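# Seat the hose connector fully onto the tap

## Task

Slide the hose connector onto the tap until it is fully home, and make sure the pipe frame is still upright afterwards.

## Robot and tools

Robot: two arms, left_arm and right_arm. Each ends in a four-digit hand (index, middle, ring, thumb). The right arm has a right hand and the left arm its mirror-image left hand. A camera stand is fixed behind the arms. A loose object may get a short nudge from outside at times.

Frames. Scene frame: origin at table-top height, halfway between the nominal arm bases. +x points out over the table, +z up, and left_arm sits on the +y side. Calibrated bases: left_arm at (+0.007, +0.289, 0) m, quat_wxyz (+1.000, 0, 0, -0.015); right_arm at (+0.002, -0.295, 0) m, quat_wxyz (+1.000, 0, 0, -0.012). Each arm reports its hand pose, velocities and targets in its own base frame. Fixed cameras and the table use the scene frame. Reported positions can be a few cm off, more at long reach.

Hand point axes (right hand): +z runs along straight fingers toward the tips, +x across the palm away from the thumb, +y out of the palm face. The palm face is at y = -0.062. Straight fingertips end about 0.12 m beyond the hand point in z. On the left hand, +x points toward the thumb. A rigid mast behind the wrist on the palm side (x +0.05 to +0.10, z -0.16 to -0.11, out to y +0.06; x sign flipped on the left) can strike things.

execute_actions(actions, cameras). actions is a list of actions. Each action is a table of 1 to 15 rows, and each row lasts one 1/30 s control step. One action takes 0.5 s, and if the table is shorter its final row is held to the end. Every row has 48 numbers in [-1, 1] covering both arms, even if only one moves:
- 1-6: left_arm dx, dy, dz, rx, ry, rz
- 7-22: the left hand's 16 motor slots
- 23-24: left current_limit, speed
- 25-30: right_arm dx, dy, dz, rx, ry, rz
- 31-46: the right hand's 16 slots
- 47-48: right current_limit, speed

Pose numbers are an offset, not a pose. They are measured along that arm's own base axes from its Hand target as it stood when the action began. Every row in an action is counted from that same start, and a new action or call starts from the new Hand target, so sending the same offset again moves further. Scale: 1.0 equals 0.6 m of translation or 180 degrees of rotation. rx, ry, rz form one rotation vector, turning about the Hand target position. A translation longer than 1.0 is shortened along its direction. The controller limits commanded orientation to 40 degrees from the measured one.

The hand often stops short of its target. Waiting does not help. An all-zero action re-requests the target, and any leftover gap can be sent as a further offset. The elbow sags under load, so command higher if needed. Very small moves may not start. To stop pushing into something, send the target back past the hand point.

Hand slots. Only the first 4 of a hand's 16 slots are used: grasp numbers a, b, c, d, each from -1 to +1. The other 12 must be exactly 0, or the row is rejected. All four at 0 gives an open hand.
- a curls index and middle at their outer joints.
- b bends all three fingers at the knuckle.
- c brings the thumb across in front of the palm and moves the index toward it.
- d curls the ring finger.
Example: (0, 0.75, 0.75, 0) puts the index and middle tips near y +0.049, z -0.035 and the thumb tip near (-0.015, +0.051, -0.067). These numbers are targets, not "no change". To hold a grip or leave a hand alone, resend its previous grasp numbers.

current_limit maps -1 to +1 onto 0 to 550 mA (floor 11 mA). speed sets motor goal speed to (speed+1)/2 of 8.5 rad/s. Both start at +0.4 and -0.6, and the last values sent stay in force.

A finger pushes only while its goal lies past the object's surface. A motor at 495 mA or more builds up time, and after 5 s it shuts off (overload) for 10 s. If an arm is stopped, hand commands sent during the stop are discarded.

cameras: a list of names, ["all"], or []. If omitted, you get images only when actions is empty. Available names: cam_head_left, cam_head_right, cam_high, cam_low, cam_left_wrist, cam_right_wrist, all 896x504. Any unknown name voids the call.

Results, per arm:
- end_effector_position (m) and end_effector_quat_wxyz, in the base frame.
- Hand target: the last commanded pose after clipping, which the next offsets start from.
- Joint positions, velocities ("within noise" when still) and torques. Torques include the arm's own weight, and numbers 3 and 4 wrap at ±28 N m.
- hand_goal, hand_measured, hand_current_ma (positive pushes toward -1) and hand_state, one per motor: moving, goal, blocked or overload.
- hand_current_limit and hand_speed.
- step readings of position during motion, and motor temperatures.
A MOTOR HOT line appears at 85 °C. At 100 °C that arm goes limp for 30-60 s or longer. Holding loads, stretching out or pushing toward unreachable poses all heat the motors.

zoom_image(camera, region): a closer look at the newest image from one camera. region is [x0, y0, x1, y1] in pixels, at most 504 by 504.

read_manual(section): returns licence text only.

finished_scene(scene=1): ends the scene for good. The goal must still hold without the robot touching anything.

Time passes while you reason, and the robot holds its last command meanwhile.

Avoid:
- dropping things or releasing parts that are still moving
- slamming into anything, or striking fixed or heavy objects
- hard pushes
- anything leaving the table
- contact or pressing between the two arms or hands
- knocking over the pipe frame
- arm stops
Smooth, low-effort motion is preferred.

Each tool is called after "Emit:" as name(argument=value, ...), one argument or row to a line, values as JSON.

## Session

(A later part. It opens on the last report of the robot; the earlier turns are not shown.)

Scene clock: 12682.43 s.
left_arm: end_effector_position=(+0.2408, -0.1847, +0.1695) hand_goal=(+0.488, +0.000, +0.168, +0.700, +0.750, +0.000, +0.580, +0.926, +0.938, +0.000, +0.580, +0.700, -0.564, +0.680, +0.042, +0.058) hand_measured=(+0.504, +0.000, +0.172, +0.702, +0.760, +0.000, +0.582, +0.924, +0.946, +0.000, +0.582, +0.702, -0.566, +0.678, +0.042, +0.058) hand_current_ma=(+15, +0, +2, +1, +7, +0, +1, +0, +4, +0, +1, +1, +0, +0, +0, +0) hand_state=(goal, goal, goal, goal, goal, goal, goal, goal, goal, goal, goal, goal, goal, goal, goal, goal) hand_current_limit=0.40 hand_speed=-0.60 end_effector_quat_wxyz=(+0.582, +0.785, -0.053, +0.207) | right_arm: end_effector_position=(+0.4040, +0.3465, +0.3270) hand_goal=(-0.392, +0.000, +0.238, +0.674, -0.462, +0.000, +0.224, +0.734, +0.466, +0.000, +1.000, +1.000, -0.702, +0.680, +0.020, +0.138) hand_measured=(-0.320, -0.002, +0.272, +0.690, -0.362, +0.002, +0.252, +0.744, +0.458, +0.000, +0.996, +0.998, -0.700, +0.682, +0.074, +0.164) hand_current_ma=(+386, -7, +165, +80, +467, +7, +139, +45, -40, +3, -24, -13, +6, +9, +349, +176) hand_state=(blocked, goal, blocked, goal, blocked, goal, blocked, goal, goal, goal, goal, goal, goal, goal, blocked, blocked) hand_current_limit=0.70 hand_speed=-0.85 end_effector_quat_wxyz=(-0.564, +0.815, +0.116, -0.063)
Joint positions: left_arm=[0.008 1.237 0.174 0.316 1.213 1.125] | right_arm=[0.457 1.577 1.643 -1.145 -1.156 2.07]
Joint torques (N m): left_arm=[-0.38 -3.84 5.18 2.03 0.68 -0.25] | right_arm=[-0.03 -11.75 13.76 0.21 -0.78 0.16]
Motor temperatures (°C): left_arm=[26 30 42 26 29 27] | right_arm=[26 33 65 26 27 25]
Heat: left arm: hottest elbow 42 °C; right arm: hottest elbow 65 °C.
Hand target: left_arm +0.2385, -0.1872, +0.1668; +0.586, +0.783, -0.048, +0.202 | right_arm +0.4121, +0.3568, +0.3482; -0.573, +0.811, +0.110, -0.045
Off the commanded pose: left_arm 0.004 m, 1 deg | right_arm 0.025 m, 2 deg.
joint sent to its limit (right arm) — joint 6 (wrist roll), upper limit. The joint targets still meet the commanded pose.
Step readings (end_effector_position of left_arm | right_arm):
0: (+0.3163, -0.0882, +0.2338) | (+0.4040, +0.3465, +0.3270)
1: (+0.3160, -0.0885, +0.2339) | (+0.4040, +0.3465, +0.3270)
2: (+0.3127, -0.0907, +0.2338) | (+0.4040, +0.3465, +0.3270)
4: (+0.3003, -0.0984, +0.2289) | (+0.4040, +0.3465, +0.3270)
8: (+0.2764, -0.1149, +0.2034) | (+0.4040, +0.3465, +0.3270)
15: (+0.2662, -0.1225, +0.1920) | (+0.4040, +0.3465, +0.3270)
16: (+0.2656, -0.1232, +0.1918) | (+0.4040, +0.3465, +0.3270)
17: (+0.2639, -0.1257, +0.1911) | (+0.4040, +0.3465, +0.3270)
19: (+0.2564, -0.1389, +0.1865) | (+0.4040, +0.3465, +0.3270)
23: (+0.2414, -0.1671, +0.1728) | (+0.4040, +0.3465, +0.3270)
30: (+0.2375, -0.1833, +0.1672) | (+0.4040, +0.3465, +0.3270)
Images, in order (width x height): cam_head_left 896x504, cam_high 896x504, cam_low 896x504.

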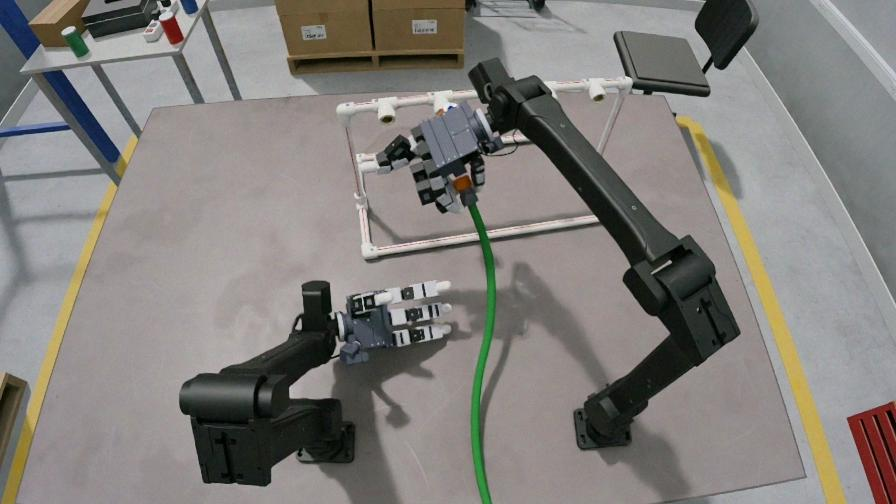

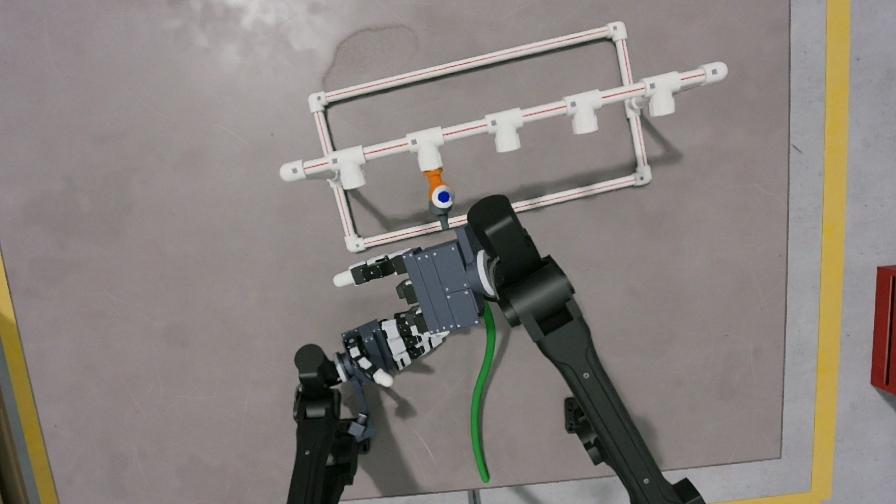

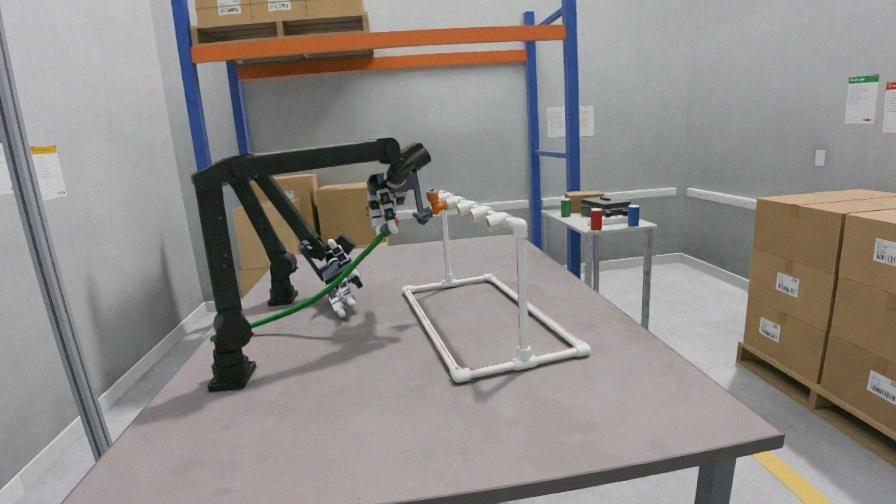

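Emit:
execute_actions(
  actions=[
    [[0,-0.1,0,0,0,0,0,0,0.75,0,0,0,0,0,0,0,0,0,0,0,0,0,0.5,-0.6,0,0,0,0,0,0,0.15,0.58,0.84,-0.8,0,0,0,0,0,0,0,0,0,0,0,0,0.7,-0.85]],
    [[0,-0.05,0.03,0,0,0,0,0,0.75,0,0,0,0,0,0,0,0,0,0,0,0,0,0.5,-0.6,0,0,0,0,0,0,0.15,0.58,0.84,-0.8,0,0,0,0,0,0,0,0,0,0,0,0,0.7,-0.85]],
  ],
  cameras=["cam_low", "cam_head_left", "cam_left_wrist"],
)

Scene clock: 12690.00 s.
left_arm: end_effector_position=(+0.2387, -0.2745, +0.1810) hand_goal=(+0.488, +0.000, +0.168, +0.700, +0.750, +0.000, +0.580, +0.926, +0.938, +0.000, +0.580, +0.700, -0.564, +0.680, +0.042, +0.058) hand_measured=(+0.504, -0.002, +0.172, +0.702, +0.760, +0.000, +0.582, +0.924, +0.944, +0.000, +0.582, +0.702, -0.566, +0.678, +0.040, +0.058) hand_current_ma=(+13, +0, +2, +1, +7, +0, +1, +0, +3, +0, +0, +1, -1, +0, +0, +0) hand_state=(goal, goal, goal, goal, goal, goal, goal, goal, goal, goal, goal, goal, goal, goal, goal, goal) hand_current_limit=0.50 hand_speed=-0.60 end_effector_quat_wxyz=(+0.579, +0.789, -0.047, +0.201) | right_arm: end_effector_position=(+0.4034, +0.3462, +0.3269) hand_goal=(-0.392, +0.000, +0.238, +0.674, -0.462, +0.000, +0.224, +0.734, +0.466, +0.000, +1.000, +1.000, -0.702, +0.680, +0.020, +0.138) hand_measured=(-0.326, +0.000, +0.272, +0.690, -0.362, +0.002, +0.254, +0.744, +0.458, +0.000, +0.996, +0.998, -0.708, +0.682, +0.076, +0.166) hand_current_ma=(+348, +0, +165, +80, +468, +9, +144, +45, -40, +3, -24, -13, -25, +9, +359, +181) hand_state=(blocked, goal, blocked, goal, blocked, goal, blocked, goal, goal, goal, goal, goal, goal, goal, blocked, blocked) hand_current_limit=0.70 hand_speed=-0.85 end_effector_quat_wxyz=(-0.564, +0.815, +0.114, -0.064)
Joint positions: left_arm=[-0.418 1.305 0.168 0.755 0.841 0.684] | right_arm=[0.457 1.577 1.643 -1.147 -1.156 2.073]
Joint torques (N m): left_arm=[0.03 -4.95 6.08 2.77 0.25 -0.22] | right_arm=[-0.03 -11.69 13.76 0.28 -0.79 0.12]
Motor temperatures (°C): left_arm=[26 30 42 26 29 27] | right_arm=[26 33 65 26 27 25]
Heat: left arm: hottest elbow 42 °C; right arm: hottest elbow 65 °C.
Hand target: left_arm +0.2384, -0.2773, +0.1848; +0.586, +0.783, -0.048, +0.202 | right_arm +0.4121, +0.3568, +0.3481; -0.573, +0.811, +0.109, -0.045
Off the commanded pose: left_arm 0.005 m, 1 deg | right_arm 0.025 m, 3 deg.
joint sent to its limit (right arm) — joint 6 (wrist roll), upper limit. The joint targets still meet the commanded pose.
Step readings (end_effector_position of left_arm | right_arm):
0: (+0.2409, -0.1847, +0.1695) | (+0.4040, +0.3465, +0.3270)
1: (+0.2412, -0.1850, +0.1693) | (+0.4040, +0.3465, +0.3270)
2: (+0.2429, -0.1875, +0.1669) | (+0.4040, +0.3465, +0.3270)
4: (+0.2431, -0.2008, +0.1633) | (+0.4040, +0.3465, +0.3270)
8: (+0.2324, -0.2300, +0.1663) | (+0.4040, +0.3465, +0.3270)
15: (+0.2384, -0.2448, +0.1697) | (+0.4040, +0.3465, +0.3270)
16: (+0.2393, -0.2453, +0.1691) | (+0.4040, +0.3465, +0.3270)
17: (+0.2408, -0.2471, +0.1678) | (+0.4040, +0.3465, +0.3270)
19: (+0.2416, -0.2544, +0.1677) | (+0.4040, +0.3465, +0.3270)
23: (+0.2338, -0.2697, +0.1734) | (+0.4036, +0.3463, +0.3269)
30: (+0.2365, -0.2742, +0.1804) | (+0.4034, +0.3463, +0.3269)
camera_calibration:
cam_left_wrist: T_world_to_cam=[[-0.540639, 0.0985971, -0.835457, 0.271921], [0.39943, 0.904112, -0.151779, 0.136475], [0.740382, -0.415765, -0.528181, -0.0668709], [0, 0, 0, 1]] pos_world=[0.142009, -0.178002, 0.212572]
Images, in order (width x height): cam_head_left 896x504, cam_low 896x504, cam_left_wrist 896x504.

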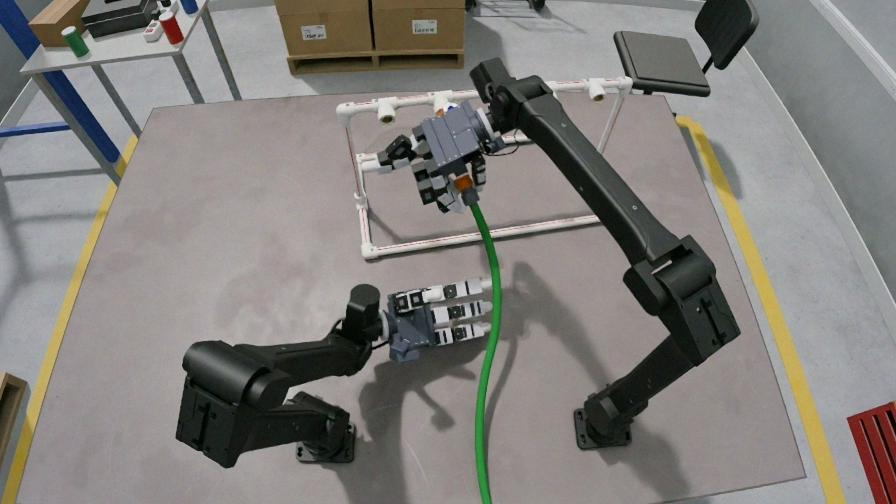

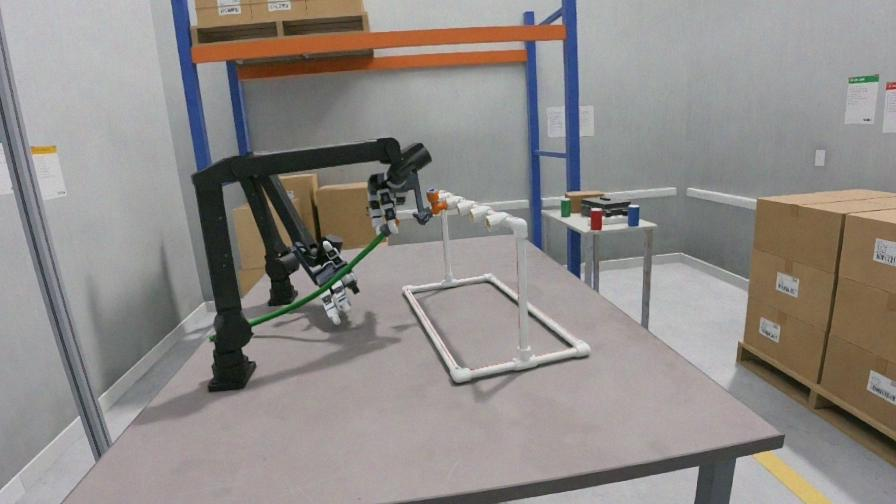

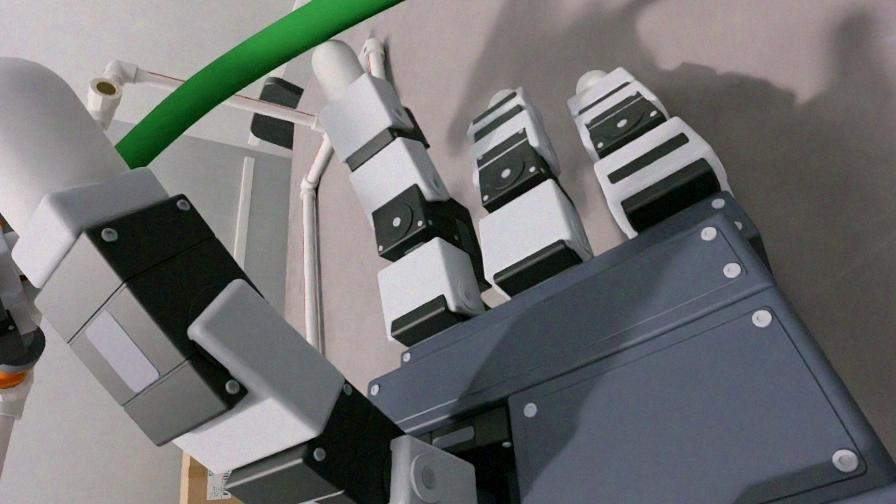

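Emit:
execute_actions(
  actions=[
    [[0,0.08,-0.01,0,0,0,-0.1,-0.1,0.6,0,0,0,0,0,0,0,0,0,0,0,0,0,0.5,-0.5,0,0,0,0,0,0,0.15,0.58,0.84,-0.8,0,0,0,0,0,0,0,0,0,0,0,0,0.7,-0.85]],
    [[0,0,-0.02,0,0,0,-0.2,-0.15,0.5,0,0,0,0,0,0,0,0,0,0,0,0,0,0.5,-0.5,0,0,0,0,0,0,0.15,0.58,0.84,-0.8,0,0,0,0,0,0,0,0,0,0,0,0,0.7,-0.85]],
    [[0,-0.06,0,0,0,0,-0.2,-0.15,0.5,0,0,0,0,0,0,0,0,0,0,0,0,0,0.5,-0.5,0,0,0,0,0,0,0.15,0.58,0.84,-0.8,0,0,0,0,0,0,0,0,0,0,0,0,0.7,-0.85]],
    [[0,-0.06,0,0,0,0,-0.2,-0.15,0.5,0,0,0,0,0,0,0,0,0,0,0,0,0,0.5,-0.5,0,0,0,0,0,0,0.15,0.58,0.84,-0.8,0,0,0,0,0,0,0,0,0,0,0,0,0.7,-0.85]],
  ],
  cameras=["cam_low", "cam_head_left", "cam_left_wrist"],
)

Scene clock: 12729.87 s.
left_arm: end_effector_position=(+0.2338, -0.2918, +0.1697) hand_goal=(+0.758, +0.000, +0.440, +0.860, +1.000, +0.000, +0.930, +1.000, +1.000, +0.000, +0.580, +0.690, -0.160, +0.680, +0.106, +0.096) hand_measured=(+0.766, -0.002, +0.440, +0.858, +1.000, +0.034, +0.958, +1.000, +1.000, +0.000, +0.582, +0.694, -0.160, +0.678, +0.102, +0.094) hand_current_ma=(+5, +0, +0, -1, +0, +36, +31, +0, +0, +0, +0, +1, +0, +0, -2, -1) hand_state=(goal, goal, goal, goal, goal, blocked, blocked, goal, goal, goal, goal, goal, goal, goal, goal, goal) hand_current_limit=0.50 hand_speed=-0.50 end_effector_quat_wxyz=(+0.580, +0.781, -0.056, +0.224) | right_arm: end_effector_position=(+0.4033, +0.3462, +0.3269) hand_goal=(-0.392, +0.000, +0.238, +0.674, -0.462, +0.000, +0.224, +0.734, +0.466, +0.000, +1.000, +1.000, -0.702, +0.680, +0.020, +0.138) hand_measured=(-0.326, +0.000, +0.272, +0.690, -0.362, +0.004, +0.254, +0.744, +0.458, +0.000, +0.996, +0.998, -0.706, +0.682, +0.076, +0.166) hand_current_ma=(+348, +0, +165, +80, +468, +16, +144, +45, -40, +3, -24, -13, -24, +9, +359, +181) hand_state=(blocked, goal, blocked, goal, blocked, goal, blocked, goal, goal, goal, goal, goal, goal, goal, blocked, blocked) hand_current_limit=0.70 hand_speed=-0.85 end_effector_quat_wxyz=(-0.564, +0.815, +0.114, -0.065)
Joint positions: left_arm=[-0.502 1.45 0.163 0.971 0.747 0.659] | right_arm=[0.457 1.577 1.643 -1.147 -1.156 2.073]
Joint torques (N m): left_arm=[-1.2 -3.84 6.63 1.7 0.29 -0.43] | right_arm=[0.03 -11.69 13.75 0.27 -0.79 0.12]
Motor temperatures (°C): left_arm=[26 30 40 27 28 27] | right_arm=[26 33 66 26 27 25]
Heat: left arm: hottest elbow 40 °C; right arm: hottest elbow 66 °C.
Hand target: left_arm +0.2383, -0.3013, +0.1667; +0.586, +0.783, -0.048, +0.202 | right_arm +0.4121, +0.3568, +0.3481; -0.573, +0.811, +0.109, -0.045
Off the commanded pose: left_arm 0.011 m, 3 deg | right_arm 0.025 m, 3 deg.
joint sent to its limit (right arm) — joint 6 (wrist roll), upper limit. The joint targets still meet the commanded pose.
Step readings (end_effector_position of left_arm | right_arm):
0: (+0.2388, -0.2745, +0.1810) | (+0.4034, +0.3462, +0.3269)
1: (+0.2385, -0.2744, +0.1812) | (+0.4034, +0.3462, +0.3269)
2: (+0.2365, -0.2735, +0.1824) | (+0.4033, +0.3462, +0.3269)
4: (+0.2336, -0.2652, +0.1841) | (+0.4033, +0.3462, +0.3269)
8: (+0.2409, -0.2417, +0.1793) | (+0.4033, +0.3462, +0.3269)
15: (+0.2410, -0.2323, +0.1779) | (+0.4033, +0.3462, +0.3269)
16: (+0.2407, -0.2321, +0.1780) | (+0.4033, +0.3462, +0.3269)
17: (+0.2401, -0.2320, +0.1780) | (+0.4033, +0.3462, +0.3269)
19: (+0.2400, -0.2318, +0.1762) | (+0.4033, +0.3462, +0.3269)
23: (+0.2390, -0.2316, +0.1730) | (+0.4033, +0.3462, +0.3269)
30: (+0.2381, -0.2317, +0.1730) | (+0.4033, +0.3462, +0.3269)
31: (+0.2384, -0.2317, +0.1729) | (+0.4033, +0.3462, +0.3269)
32: (+0.2397, -0.2326, +0.1724) | (+0.4033, +0.3462, +0.3269)
34: (+0.2402, -0.2396, +0.1712) | (+0.4033, +0.3462, +0.3269)
38: (+0.2348, -0.2543, +0.1710) | (+0.4033, +0.3462, +0.3269)
45: (+0.2348, -0.2592, +0.1705) | (+0.4033, +0.3462, +0.3269)
46: (+0.2354, -0.2594, +0.1704) | (+0.4033, +0.3462, +0.3269)
47: (+0.2363, -0.2609, +0.1702) | (+0.4033, +0.3462, +0.3269)
49: (+0.2352, -0.2693, +0.1698) | (+0.4033, +0.3462, +0.3269)
53: (+0.2310, -0.2863, +0.1693) | (+0.4033, +0.3462, +0.3269)
60: (+0.2327, -0.2917, +0.1695) | (+0.4033, +0.3462, +0.3269)
camera_calibration:
cam_left_wrist: T_world_to_cam=[[-0.499614, 0.0869482, -0.861874, 0.253012], [0.397242, 0.907163, -0.138758, 0.151634], [0.769795, -0.411698, -0.487771, -0.0889882], [0, 0, 0, 1]] pos_world=[0.134676, -0.196191, 0.195699]
Images, in order (width x height): cam_head_left 896x504, cam_low 896x504, cam_left_wrist 896x504.

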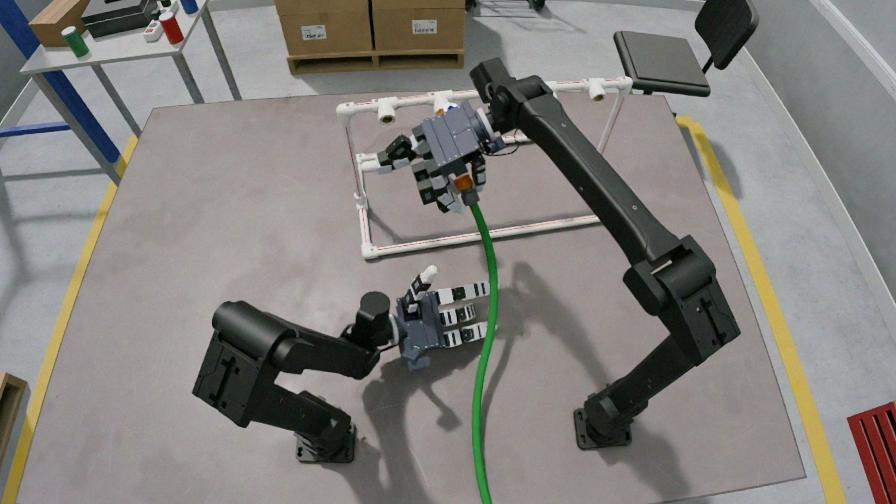

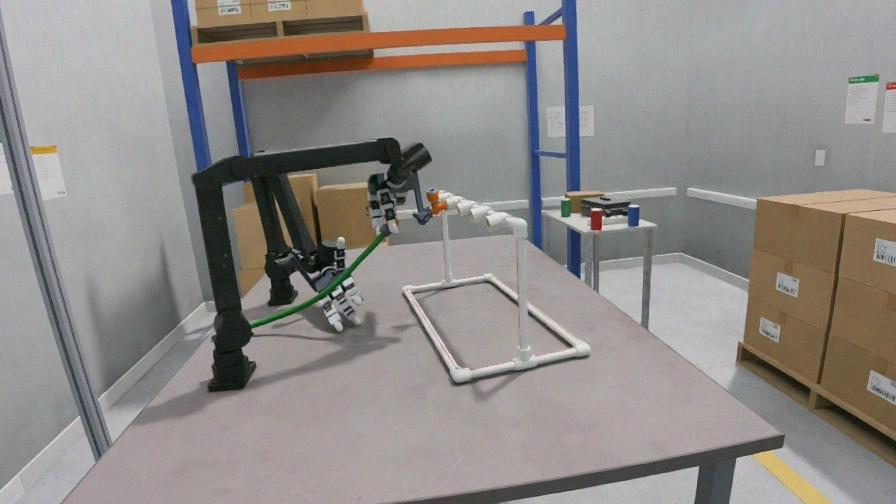

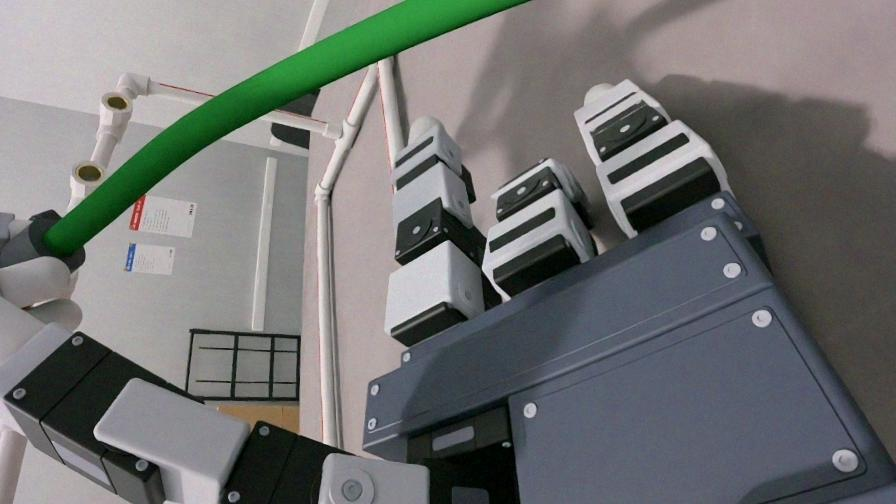

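Emit:
execute_actions(
  actions=[
    [[0,-0.06,0.012,0,0,0,-0.15,-0.1,0.5,0,0,0,0,0,0,0,0,0,0,0,0,0,0.5,-0.5,0,0,0,0,0,0,0.15,0.58,0.84,-0.8,0,0,0,0,0,0,0,0,0,0,0,0,0.7,-0.85]],
    [[0,-0.06,0,0,0,0,-0.15,-0.1,0.5,0,0,0,0,0,0,0,0,0,0,0,0,0,0.5,-0.5,0,0,0,0,0,0,0.15,0.58,0.84,-0.8,0,0,0,0,0,0,0,0,0,0,0,0,0.7,-0.85]],
  ],
  cameras=["cam_low", "cam_head_left", "cam_left_wrist"],
)

Scene clock: 12741.03 s.
left_arm: end_effector_position=(+0.2297, -0.3620, +0.1669) hand_goal=(+0.696, +0.000, +0.410, +0.822, +0.962, +0.000, +0.840, +1.000, +1.000, +0.000, +0.580, +0.696, -0.154, +0.680, +0.106, +0.098) hand_measured=(+0.714, -0.002, +0.416, +0.826, +0.962, +0.004, +0.846, +1.000, +1.000, +0.000, +0.582, +0.694, -0.154, +0.678, +0.102, +0.096) hand_current_ma=(+18, +0, +3, +1, +0, +2, +3, +0, +0, +0, +0, +0, +0, +0, -2, -1) hand_state=(goal, goal, goal, goal, goal, goal, goal, goal, goal, goal, goal, goal, goal, goal, goal, goal) hand_current_limit=0.50 hand_speed=-0.50 end_effector_quat_wxyz=(+0.577, +0.790, -0.049, +0.201) | right_arm: end_effector_position=(+0.4033, +0.3462, +0.3269) hand_goal=(-0.392, +0.000, +0.238, +0.674, -0.462, +0.000, +0.224, +0.734, +0.466, +0.000, +1.000, +1.000, -0.702, +0.680, +0.020, +0.138) hand_measured=(-0.326, +0.000, +0.272, +0.690, -0.362, +0.004, +0.254, +0.744, +0.458, +0.000, +0.996, +0.998, -0.706, +0.682, +0.076, +0.166) hand_current_ma=(+348, +0, +165, +80, +468, +16, +144, +45, -40, +3, -24, -13, -24, +9, +359, +181) hand_state=(blocked, goal, blocked, goal, blocked, goal, blocked, goal, goal, goal, goal, goal, goal, goal, blocked, blocked) hand_current_limit=0.70 hand_speed=-0.85 end_effector_quat_wxyz=(-0.564, +0.815, +0.114, -0.065)
Joint positions: left_arm=[-0.744 1.522 0.262 0.96 0.534 0.553] | right_arm=[0.457 1.577 1.643 -1.147 -1.156 2.073]
Joint torques (N m): left_arm=[-0.62 -5.95 8.05 2.51 -0.05 -0.22] | right_arm=[-0.03 -11.75 13.75 0.28 -0.78 0.12]
Motor temperatures (°C): left_arm=[26 30 40 27 28 27] | right_arm=[26 33 66 26 27 25]
Heat: left arm: hottest elbow 40 °C; right arm: hottest elbow 66 °C.
Hand target: left_arm +0.2383, -0.3732, +0.1739; +0.586, +0.783, -0.048, +0.202 | right_arm +0.4121, +0.3568, +0.3481; -0.573, +0.811, +0.109, -0.045
Off the commanded pose: left_arm 0.016 m, 1 deg | right_arm 0.025 m, 3 deg.
joint sent to its limit (right arm) — joint 6 (wrist roll), upper limit. The joint targets still meet the commanded pose.
Step readings (end_effector_position of left_arm | right_arm):
0: (+0.2338, -0.2918, +0.1698) | (+0.4033, +0.3462, +0.3269)
1: (+0.2341, -0.2919, +0.1697) | (+0.4033, +0.3462, +0.3269)
2: (+0.2349, -0.2930, +0.1692) | (+0.4033, +0.3462, +0.3269)
4: (+0.2345, -0.3014, +0.1680) | (+0.4033, +0.3462, +0.3269)
8: (+0.2252, -0.3217, +0.1675) | (+0.4033, +0.3462, +0.3269)
15: (+0.2271, -0.3265, +0.1673) | (+0.4033, +0.3462, +0.3269)
16: (+0.2277, -0.3266, +0.1670) | (+0.4033, +0.3462, +0.3269)
17: (+0.2287, -0.3278, +0.1665) | (+0.4033, +0.3462, +0.3269)
19: (+0.2295, -0.3356, +0.1667) | (+0.4033, +0.3462, +0.3269)
23: (+0.2281, -0.3557, +0.1670) | (+0.4033, +0.3462, +0.3269)
30: (+0.2296, -0.3620, +0.1669) | (+0.4033, +0.3462, +0.3269)
camera_calibration:
cam_left_wrist: T_world_to_cam=[[-0.539109, 0.105927, -0.835548, 0.266207], [0.403192, 0.903457, -0.145609, 0.214953], [0.739458, -0.415386, -0.52977, -0.103539], [0, 0, 0, 1]] pos_world=[0.13341, -0.265408, 0.198876]
Images, in order (width x height): cam_head_left 896x504, cam_low 896x504, cam_left_wrist 896x504.

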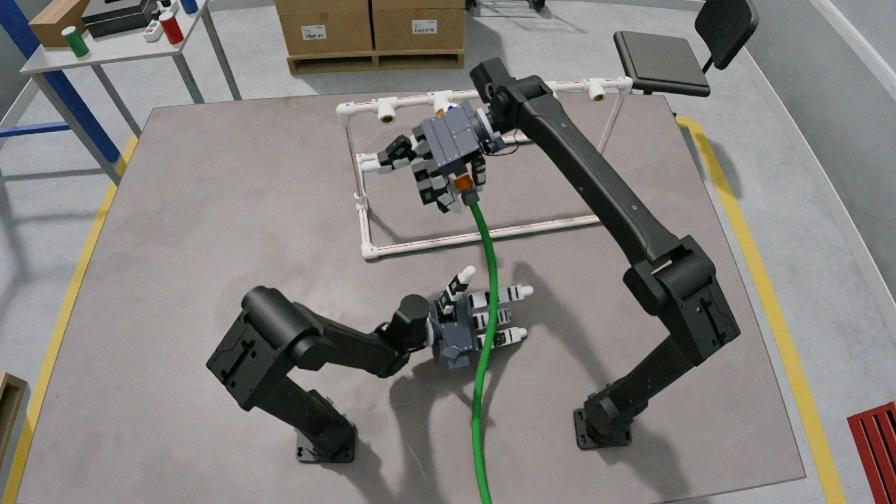

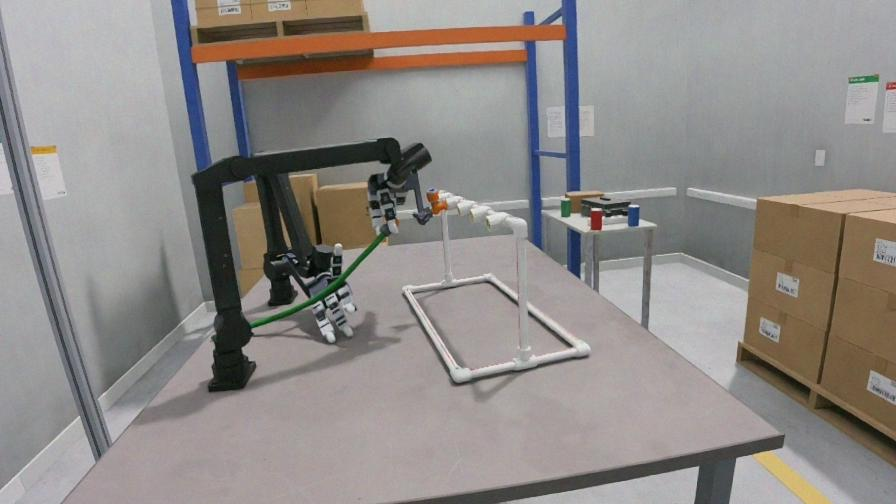

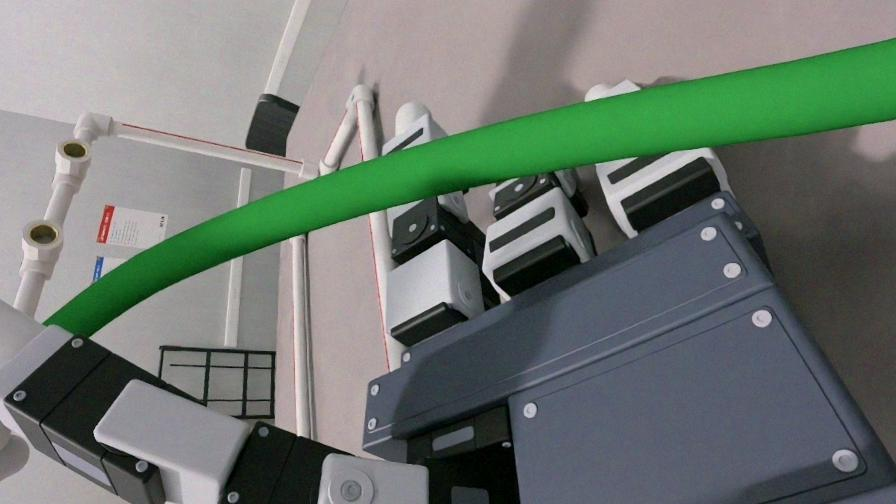

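Emit:
execute_actions(
  actions=[
    [[0,0.01,0.06,0,0,0,-0.15,-0.1,0.5,0,0,0,0,0,0,0,0,0,0,0,0,0,0.6,-0.5,0,0,0,0,0,0,0.15,0.58,0.84,-0.8,0,0,0,0,0,0,0,0,0,0,0,0,0.7,-0.85]],
    [[0,0.01,0.06,0,0,0,-0.1,-0.05,0.5,0,0,0,0,0,0,0,0,0,0,0,0,0,0.6,-0.5,0,0,0,0,0,0,0.15,0.58,0.84,-0.8,0,0,0,0,0,0,0,0,0,0,0,0,0.7,-0.85]],
  ],
  cameras=["cam_low", "cam_left_wrist", "cam_right_wrist"],
)

Scene clock: 12752.80 s.
left_arm: end_effector_position=(+0.2228, -0.3509, +0.2168) hand_goal=(+0.632, +0.000, +0.380, +0.786, +0.862, +0.000, +0.750, +0.996, +0.940, +0.000, +0.580, +0.700, -0.150, +0.680, +0.106, +0.100) hand_measured=(+0.652, -0.002, +0.386, +0.790, +0.878, +0.000, +0.756, +0.998, +0.958, +0.000, +0.582, +0.698, -0.150, +0.678, +0.102, +0.098) hand_current_ma=(+20, +0, +3, +1, +15, +0, +2, +1, +16, +0, +0, -1, +0, +0, -2, -1) hand_state=(goal, goal, goal, goal, goal, goal, goal, goal, goal, goal, goal, goal, goal, goal, goal, goal) hand_current_limit=0.60 hand_speed=-0.50 end_effector_quat_wxyz=(+0.571, +0.799, -0.042, +0.184) | right_arm: end_effector_position=(+0.4028, +0.3461, +0.3269) hand_goal=(-0.392, +0.000, +0.238, +0.674, -0.462, +0.000, +0.224, +0.734, +0.466, +0.000, +1.000, +1.000, -0.702, +0.680, +0.020, +0.138) hand_measured=(-0.328, +0.002, +0.270, +0.690, -0.362, +0.004, +0.254, +0.744, +0.458, +0.000, +0.996, +0.998, -0.710, +0.682, +0.076, +0.166) hand_current_ma=(+337, +7, +161, +78, +467, +16, +147, +47, -40, +3, -24, -13, -42, +9, +359, +181) hand_state=(blocked, goal, blocked, goal, blocked, goal, blocked, goal, goal, goal, goal, goal, goal, goal, blocked, blocked) hand_current_limit=0.70 hand_speed=-0.85 end_effector_quat_wxyz=(-0.564, +0.816, +0.112, -0.066)
Joint positions: left_arm=[-0.729 1.176 0.273 0.565 0.556 0.547] | right_arm=[0.457 1.577 1.643 -1.149 -1.156 2.076]
Joint torques (N m): left_arm=[1.08 -5.83 12.63 2.11 0.35 -0.05] | right_arm=[-0.03 -11.69 13.76 0.35 -0.79 0.09]
Motor temperatures (°C): left_arm=[26 30 41 27 28 27] | right_arm=[26 33 66 26 27 25]
Heat: left arm: hottest elbow 41 °C; right arm: hottest elbow 66 °C.
Hand target: left_arm +0.2384, -0.3613, +0.2460; +0.586, +0.783, -0.048, +0.202 | right_arm +0.4121, +0.3568, +0.3481; -0.573, +0.811, +0.109, -0.045
Off the commanded pose: left_arm 0.035 m, 3 deg | right_arm 0.026 m, 3 deg.
joint sent to its limit (right arm) — joint 6 (wrist roll), upper limit. The joint targets still meet the commanded pose.
Step readings (end_effector_position of left_arm | right_arm):
0: (+0.2298, -0.3620, +0.1669) | (+0.4033, +0.3462, +0.3269)
1: (+0.2298, -0.3620, +0.1669) | (+0.4033, +0.3462, +0.3269)
2: (+0.2298, -0.3620, +0.1672) | (+0.4033, +0.3462, +0.3269)
4: (+0.2298, -0.3617, +0.1698) | (+0.4033, +0.3462, +0.3269)
8: (+0.2273, -0.3598, +0.1874) | (+0.4033, +0.3462, +0.3269)
15: (+0.2257, -0.3587, +0.1921) | (+0.4033, +0.3462, +0.3269)
16: (+0.2256, -0.3588, +0.1910) | (+0.4033, +0.3462, +0.3269)
17: (+0.2258, -0.3587, +0.1897) | (+0.4033, +0.3462, +0.3269)
19: (+0.2241, -0.3576, +0.1920) | (+0.4033, +0.3462, +0.3269)
23: (+0.2202, -0.3528, +0.2135) | (+0.4033, +0.3462, +0.3269)
30: (+0.2217, -0.3514, +0.2194) | (+0.4030, +0.3461, +0.3269)
camera_calibration:
cam_left_wrist: T_world_to_cam=[[-0.570562, 0.124122, -0.811821, 0.311194], [0.401349, 0.904571, -0.143773, 0.215376], [0.716504, -0.407855, -0.56593, -0.0516664], [0, 0, 0, 1]] pos_world=[0.128133, -0.254521, 0.254359]
cam_right_wrist: T_world_to_cam=[[-0.664219, -0.450765, -0.596342, 0.645807], [-0.274962, -0.594495, 0.755627, 0.0220325], [-0.695132, 0.665873, 0.270932, 0.0894509], [0, 0, 0, 1]] pos_world=[0.497196, 0.244642, 0.344239]
Images, in order (width x height): cam_low 896x504, cam_left_wrist 896x504, cam_right_wrist 896x504.

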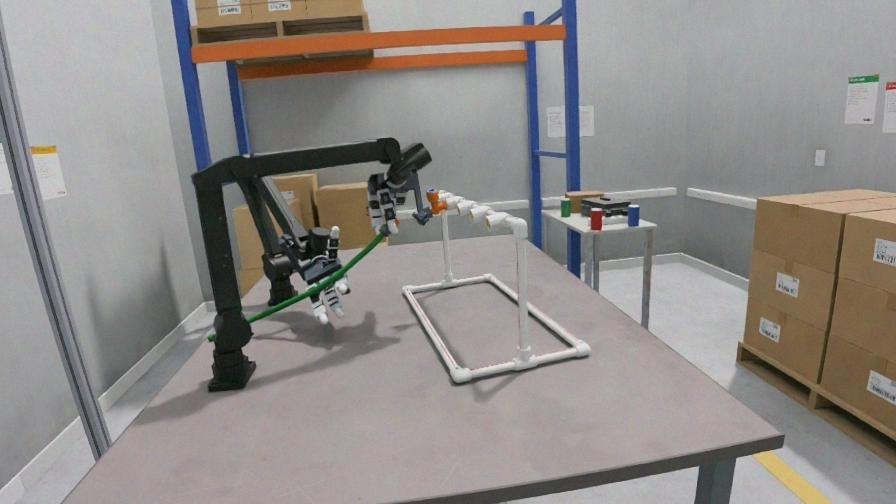

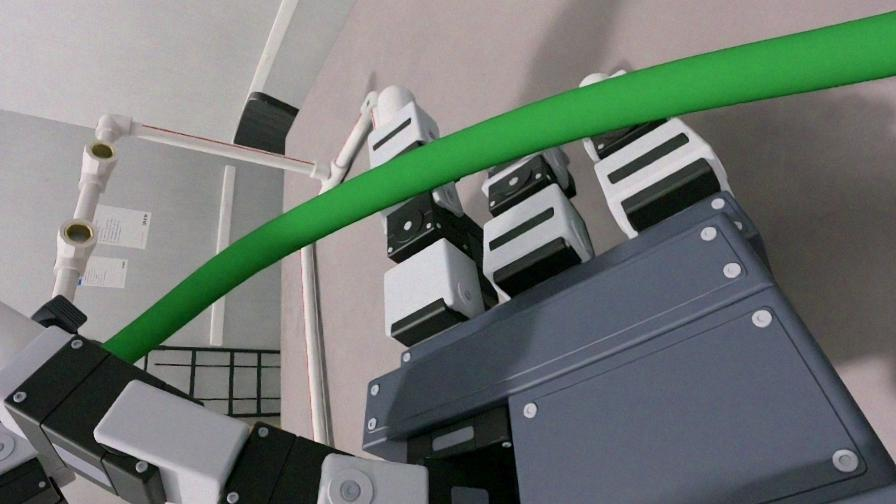

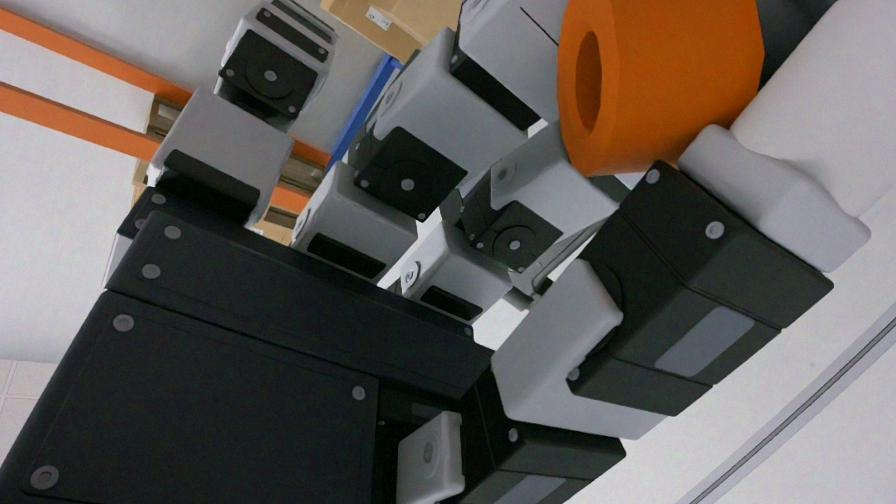

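Emit:
execute_actions(
  actions=[
    [[0.01,0,0.05,0,0,0,-0.1,-0.05,0.5,0,0,0,0,0,0,0,0,0,0,0,0,0,0.6,-0.5,0,0,0,0,0,0,0.15,0.58,0.84,-0.8,0,0,0,0,0,0,0,0,0,0,0,0,0.7,-0.85]],
    [[0.01,0,0.05,0,0,0,-0.1,-0.05,0.5,0,0,0,0,0,0,0,0,0,0,0,0,0,0.6,-0.5,0,0,0,0,0,0,0.15,0.58,0.84,-0.8,0,0,0,0,0,0,0,0,0,0,0,0,0.7,-0.85]],
  ],
  cameras=["cam_low", "cam_left_wrist", "cam_right_wrist"],
)

Scene clock: 12760.13 s.
left_arm: end_effector_position=(+0.2343, -0.3504, +0.2626) hand_goal=(+0.632, +0.000, +0.380, +0.786, +0.862, +0.000, +0.750, +0.996, +0.940, +0.000, +0.580, +0.700, -0.150, +0.680, +0.106, +0.100) hand_measured=(+0.652, -0.002, +0.386, +0.790, +0.878, +0.000, +0.756, +0.998, +0.956, +0.000, +0.582, +0.698, -0.150, +0.678, +0.102, +0.098) hand_current_ma=(+20, +0, +3, +1, +15, +0, +2, +1, +14, +0, +0, -1, +0, +0, -2, -1) hand_state=(goal, goal, goal, goal, goal, goal, goal, goal, goal, goal, goal, goal, goal, goal, goal, goal) hand_current_limit=0.60 hand_speed=-0.50 end_effector_quat_wxyz=(+0.567, +0.805, -0.034, +0.173) | right_arm: end_effector_position=(+0.4028, +0.3462, +0.3287) hand_goal=(-0.392, +0.000, +0.238, +0.674, -0.462, +0.000, +0.224, +0.734, +0.466, +0.000, +1.000, +1.000, -0.702, +0.680, +0.020, +0.138) hand_measured=(-0.328, +0.010, +0.266, +0.686, -0.362, +0.000, +0.256, +0.746, +0.458, +0.000, +0.996, +0.998, -0.714, +0.682, +0.076, +0.166) hand_current_ma=(+336, +46, +143, +58, +468, +4, +162, +62, -40, +3, -24, -13, -64, +9, +359, +181) hand_state=(blocked, goal, blocked, goal, blocked, goal, blocked, goal, goal, goal, goal, goal, goal, goal, blocked, blocked) hand_current_limit=0.70 hand_speed=-0.85 end_effector_quat_wxyz=(-0.564, +0.816, +0.111, -0.066)
Joint positions: left_arm=[-0.7 1.012 0.364 0.285 0.584 0.547] | right_arm=[0.457 1.577 1.648 -1.15 -1.156 2.081]
Joint torques (N m): left_arm=[1.26 -5.25 15.54 2.17 0.37 0.06] | right_arm=[-0.03 -11.63 13.5 0.38 -0.78 0.05]
Motor temperatures (°C): left_arm=[26 30 41 27 28 27] | right_arm=[26 33 66 26 27 25]
Heat: left arm: hottest elbow 41 °C; right arm: hottest elbow 66 °C.
Hand target: left_arm +0.2504, -0.3612, +0.3061; +0.586, +0.783, -0.048, +0.202 | right_arm +0.4121, +0.3568, +0.3482; -0.573, +0.811, +0.109, -0.045
Off the commanded pose: left_arm 0.048 m, 5 deg | right_arm 0.024 m, 3 deg.
joint sent to its limit (right arm) — joint 6 (wrist roll), upper limit. The joint targets still meet the commanded pose.
Step readings (end_effector_position of left_arm | right_arm):
0: (+0.2228, -0.3509, +0.2168) | (+0.4028, +0.3460, +0.3269)
1: (+0.2227, -0.3509, +0.2166) | (+0.4028, +0.3460, +0.3269)
2: (+0.2231, -0.3512, +0.2164) | (+0.4028, +0.3460, +0.3269)
4: (+0.2238, -0.3511, +0.2183) | (+0.4028, +0.3460, +0.3269)
8: (+0.2246, -0.3495, +0.2338) | (+0.4027, +0.3460, +0.3269)
15: (+0.2277, -0.3501, +0.2396) | (+0.4031, +0.3463, +0.3288)
16: (+0.2278, -0.3500, +0.2389) | (+0.4030, +0.3463, +0.3287)
17: (+0.2284, -0.3502, +0.2387) | (+0.4028, +0.3462, +0.3287)
19: (+0.2298, -0.3502, +0.2401) | (+0.4028, +0.3462, +0.3287)
23: (+0.2309, -0.3495, +0.2541) | (+0.4028, +0.3462, +0.3287)
30: (+0.2340, -0.3506, +0.2633) | (+0.4028, +0.3462, +0.3287)
camera_calibration:
cam_left_wrist: T_world_to_cam=[[-0.592226, 0.130849, -0.795077, 0.357916], [0.395181, 0.907075, -0.145076, 0.219514], [0.702211, -0.400117, -0.588902, -0.0216855], [0, 0, 0, 1]] pos_world=[0.140447, -0.254625, 0.303646]
cam_right_wrist: T_world_to_cam=[[-0.666241, -0.449574, -0.594984, 0.64689], [-0.274411, -0.594072, 0.75616, 0.0201737], [-0.693413, 0.667055, 0.272427, 0.0873501], [0, 0, 0, 1]] pos_world=[0.49709, 0.244542, 0.345838]
Images, in order (width x height): cam_low 896x504, cam_left_wrist 896x504, cam_right_wrist 896x504.

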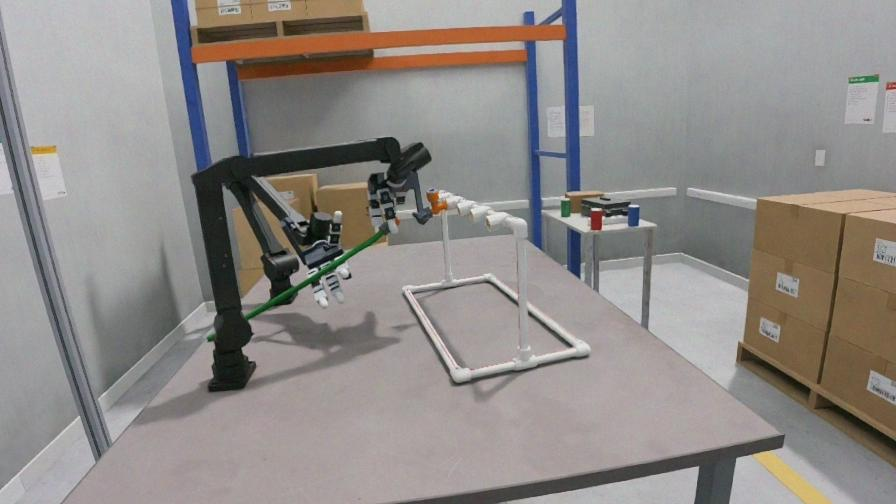

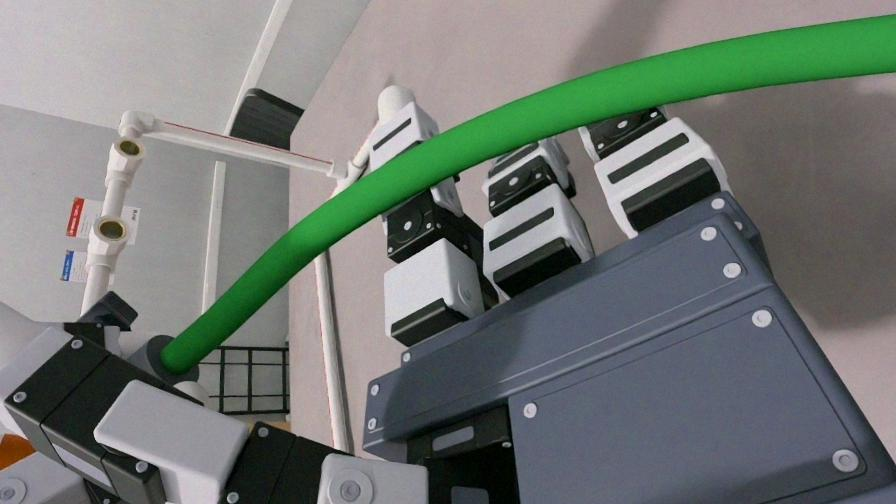

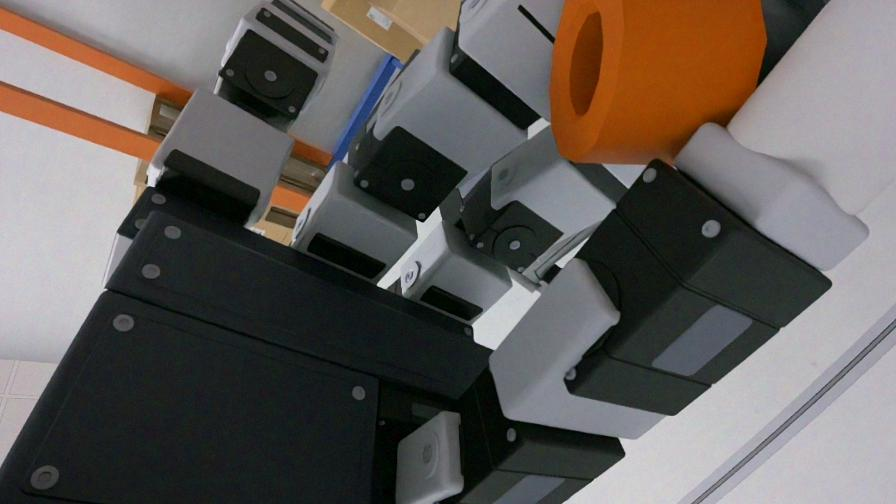

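Emit:
execute_actions(
  actions=[
    [[0,0,0.04,0,0,0,-0.1,-0.05,0.5,0,0,0,0,0,0,0,0,0,0,0,0,0,0.6,-0.5,0,0,0,0,0,0,0.15,0.58,0.84,-0.8,0,0,0,0,0,0,0,0,0,0,0,0,0.7,-0.85]],
    [[0,0,0.03,0,0,0,-0.1,-0.05,0.5,0,0,0,0,0,0,0,0,0,0,0,0,0,0.6,-0.5,0,0,0,0,0,0,0.15,0.58,0.84,-0.8,0,0,0,0,0,0,0,0,0,0,0,0,0.7,-0.85]],
  ],
  cameras=["cam_low", "cam_right_wrist"],
)

Emit:
zoom_image(
  camera="cam_right_wrist",
  region=[500, 0, 856, 200],
)

Emit:
zoom_image(
  camera="cam_low",
  region=[300, 160, 460, 320],
)

Scene clock: 12771.83 s.
left_arm: end_effector_position=(+0.2367, -0.3519, +0.2941) hand_goal=(+0.632, +0.000, +0.380, +0.786, +0.862, +0.000, +0.750, +0.996, +0.940, +0.000, +0.580, +0.700, -0.150, +0.680, +0.106, +0.100) hand_measured=(+0.652, -0.002, +0.386, +0.790, +0.878, +0.000, +0.756, +0.998, +0.956, +0.000, +0.582, +0.698, -0.150, +0.678, +0.102, +0.098) hand_current_ma=(+20, +0, +3, +1, +15, +0, +2, +1, +14, +0, +0, -1, +0, +0, -2, -1) hand_state=(goal, goal, goal, goal, goal, goal, goal, goal, goal, goal, goal, goal, goal, goal, goal, goal) hand_current_limit=0.60 hand_speed=-0.50 end_effector_quat_wxyz=(+0.563, +0.809, -0.031, +0.169) | right_arm: end_effector_position=(+0.4028, +0.3462, +0.3287) hand_goal=(-0.392, +0.000, +0.238, +0.674, -0.462, +0.000, +0.224, +0.734, +0.466, +0.000, +1.000, +1.000, -0.702, +0.680, +0.020, +0.138) hand_measured=(-0.336, +0.012, +0.266, +0.686, -0.362, +0.000, +0.256, +0.746, +0.458, +0.000, +0.996, +0.998, -0.716, +0.680, +0.076, +0.166) hand_current_ma=(+294, +47, +143, +58, +468, +2, +162, +62, -40, +3, -24, -13, -72, -3, +359, +181) hand_state=(blocked, goal, blocked, goal, blocked, goal, blocked, goal, goal, goal, goal, goal, goal, goal, blocked, blocked) hand_current_limit=0.70 hand_speed=-0.85 end_effector_quat_wxyz=(-0.564, +0.816, +0.111, -0.066)
Joint positions: left_arm=[-0.699 0.932 0.432 0.12 0.585 0.547] | right_arm=[0.457 1.577 1.648 -1.15 -1.156 2.081]
Joint torques (N m): left_arm=[1.14 -5.3 16.96 2.13 0.36 0.07] | right_arm=[-0.03 -11.63 13.52 0.38 -0.78 0.04]
Motor temperatures (°C): left_arm=[26 30 46 27 28 27] | right_arm=[26 33 63 26 27 25]
Heat: left arm: hottest elbow 46 °C; right arm: hottest elbow 63 °C.
Hand target: left_arm +0.2504, -0.3612, +0.3480; +0.586, +0.783, -0.048, +0.202 | right_arm +0.4121, +0.3568, +0.3482; -0.573, +0.811, +0.109, -0.045
Off the commanded pose: left_arm 0.056 m, 6 deg | right_arm 0.024 m, 3 deg.
joint sent to its limit (right arm) — joint 6 (wrist roll), upper limit. The joint targets still meet the commanded pose.
Step readings (end_effector_position of left_arm | right_arm):
0: (+0.2343, -0.3504, +0.2626) | (+0.4028, +0.3462, +0.3287)
1: (+0.2343, -0.3504, +0.2624) | (+0.4028, +0.3462, +0.3287)
2: (+0.2346, -0.3507, +0.2622) | (+0.4028, +0.3462, +0.3287)
4: (+0.2354, -0.3510, +0.2631) | (+0.4028, +0.3462, +0.3287)
8: (+0.2346, -0.3503, +0.2731) | (+0.4028, +0.3462, +0.3287)
15: (+0.2356, -0.3512, +0.2810) | (+0.4028, +0.3462, +0.3287)
16: (+0.2356, -0.3512, +0.2806) | (+0.4028, +0.3462, +0.3287)
17: (+0.2358, -0.3513, +0.2805) | (+0.4028, +0.3462, +0.3287)
19: (+0.2364, -0.3517, +0.2813) | (+0.4028, +0.3462, +0.3287)
23: (+0.2361, -0.3514, +0.2884) | (+0.4028, +0.3462, +0.3287)
30: (+0.2367, -0.3519, +0.2943) | (+0.4028, +0.3462, +0.3287)
camera_calibration:
cam_right_wrist: T_world_to_cam=[[-0.666241, -0.449574, -0.594984, 0.64689], [-0.274411, -0.594072, 0.75616, 0.0201737], [-0.693413, 0.667055, 0.272427, 0.0873501], [0, 0, 0, 1]] pos_world=[0.49709, 0.244542, 0.345838]
Images, in order (width x height): cam_low 896x504, cam_right_wrist 896x504.

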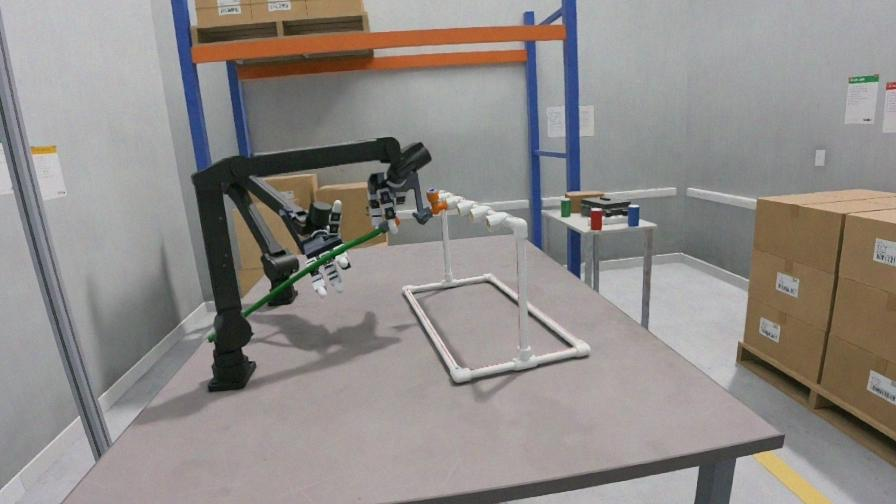

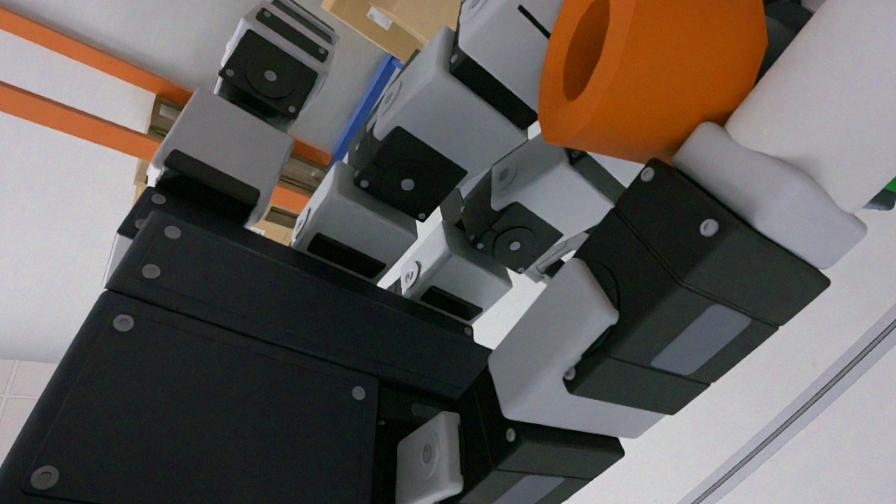

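Scaled by 1.416.

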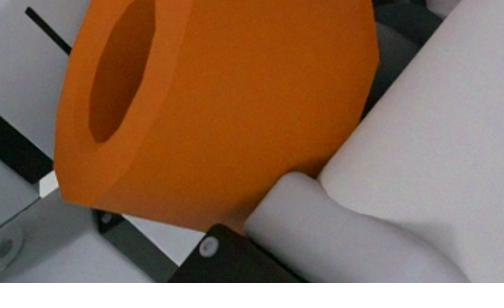

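Scaled by 3.150.

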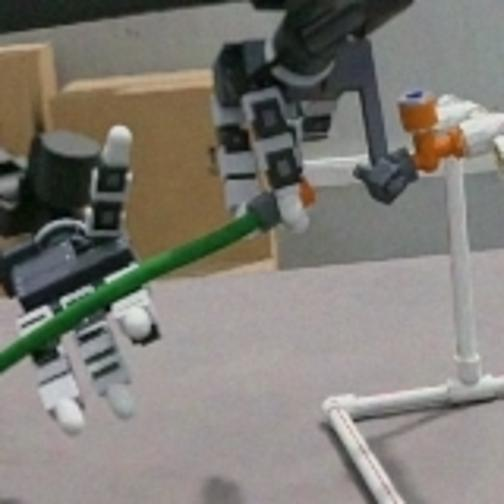

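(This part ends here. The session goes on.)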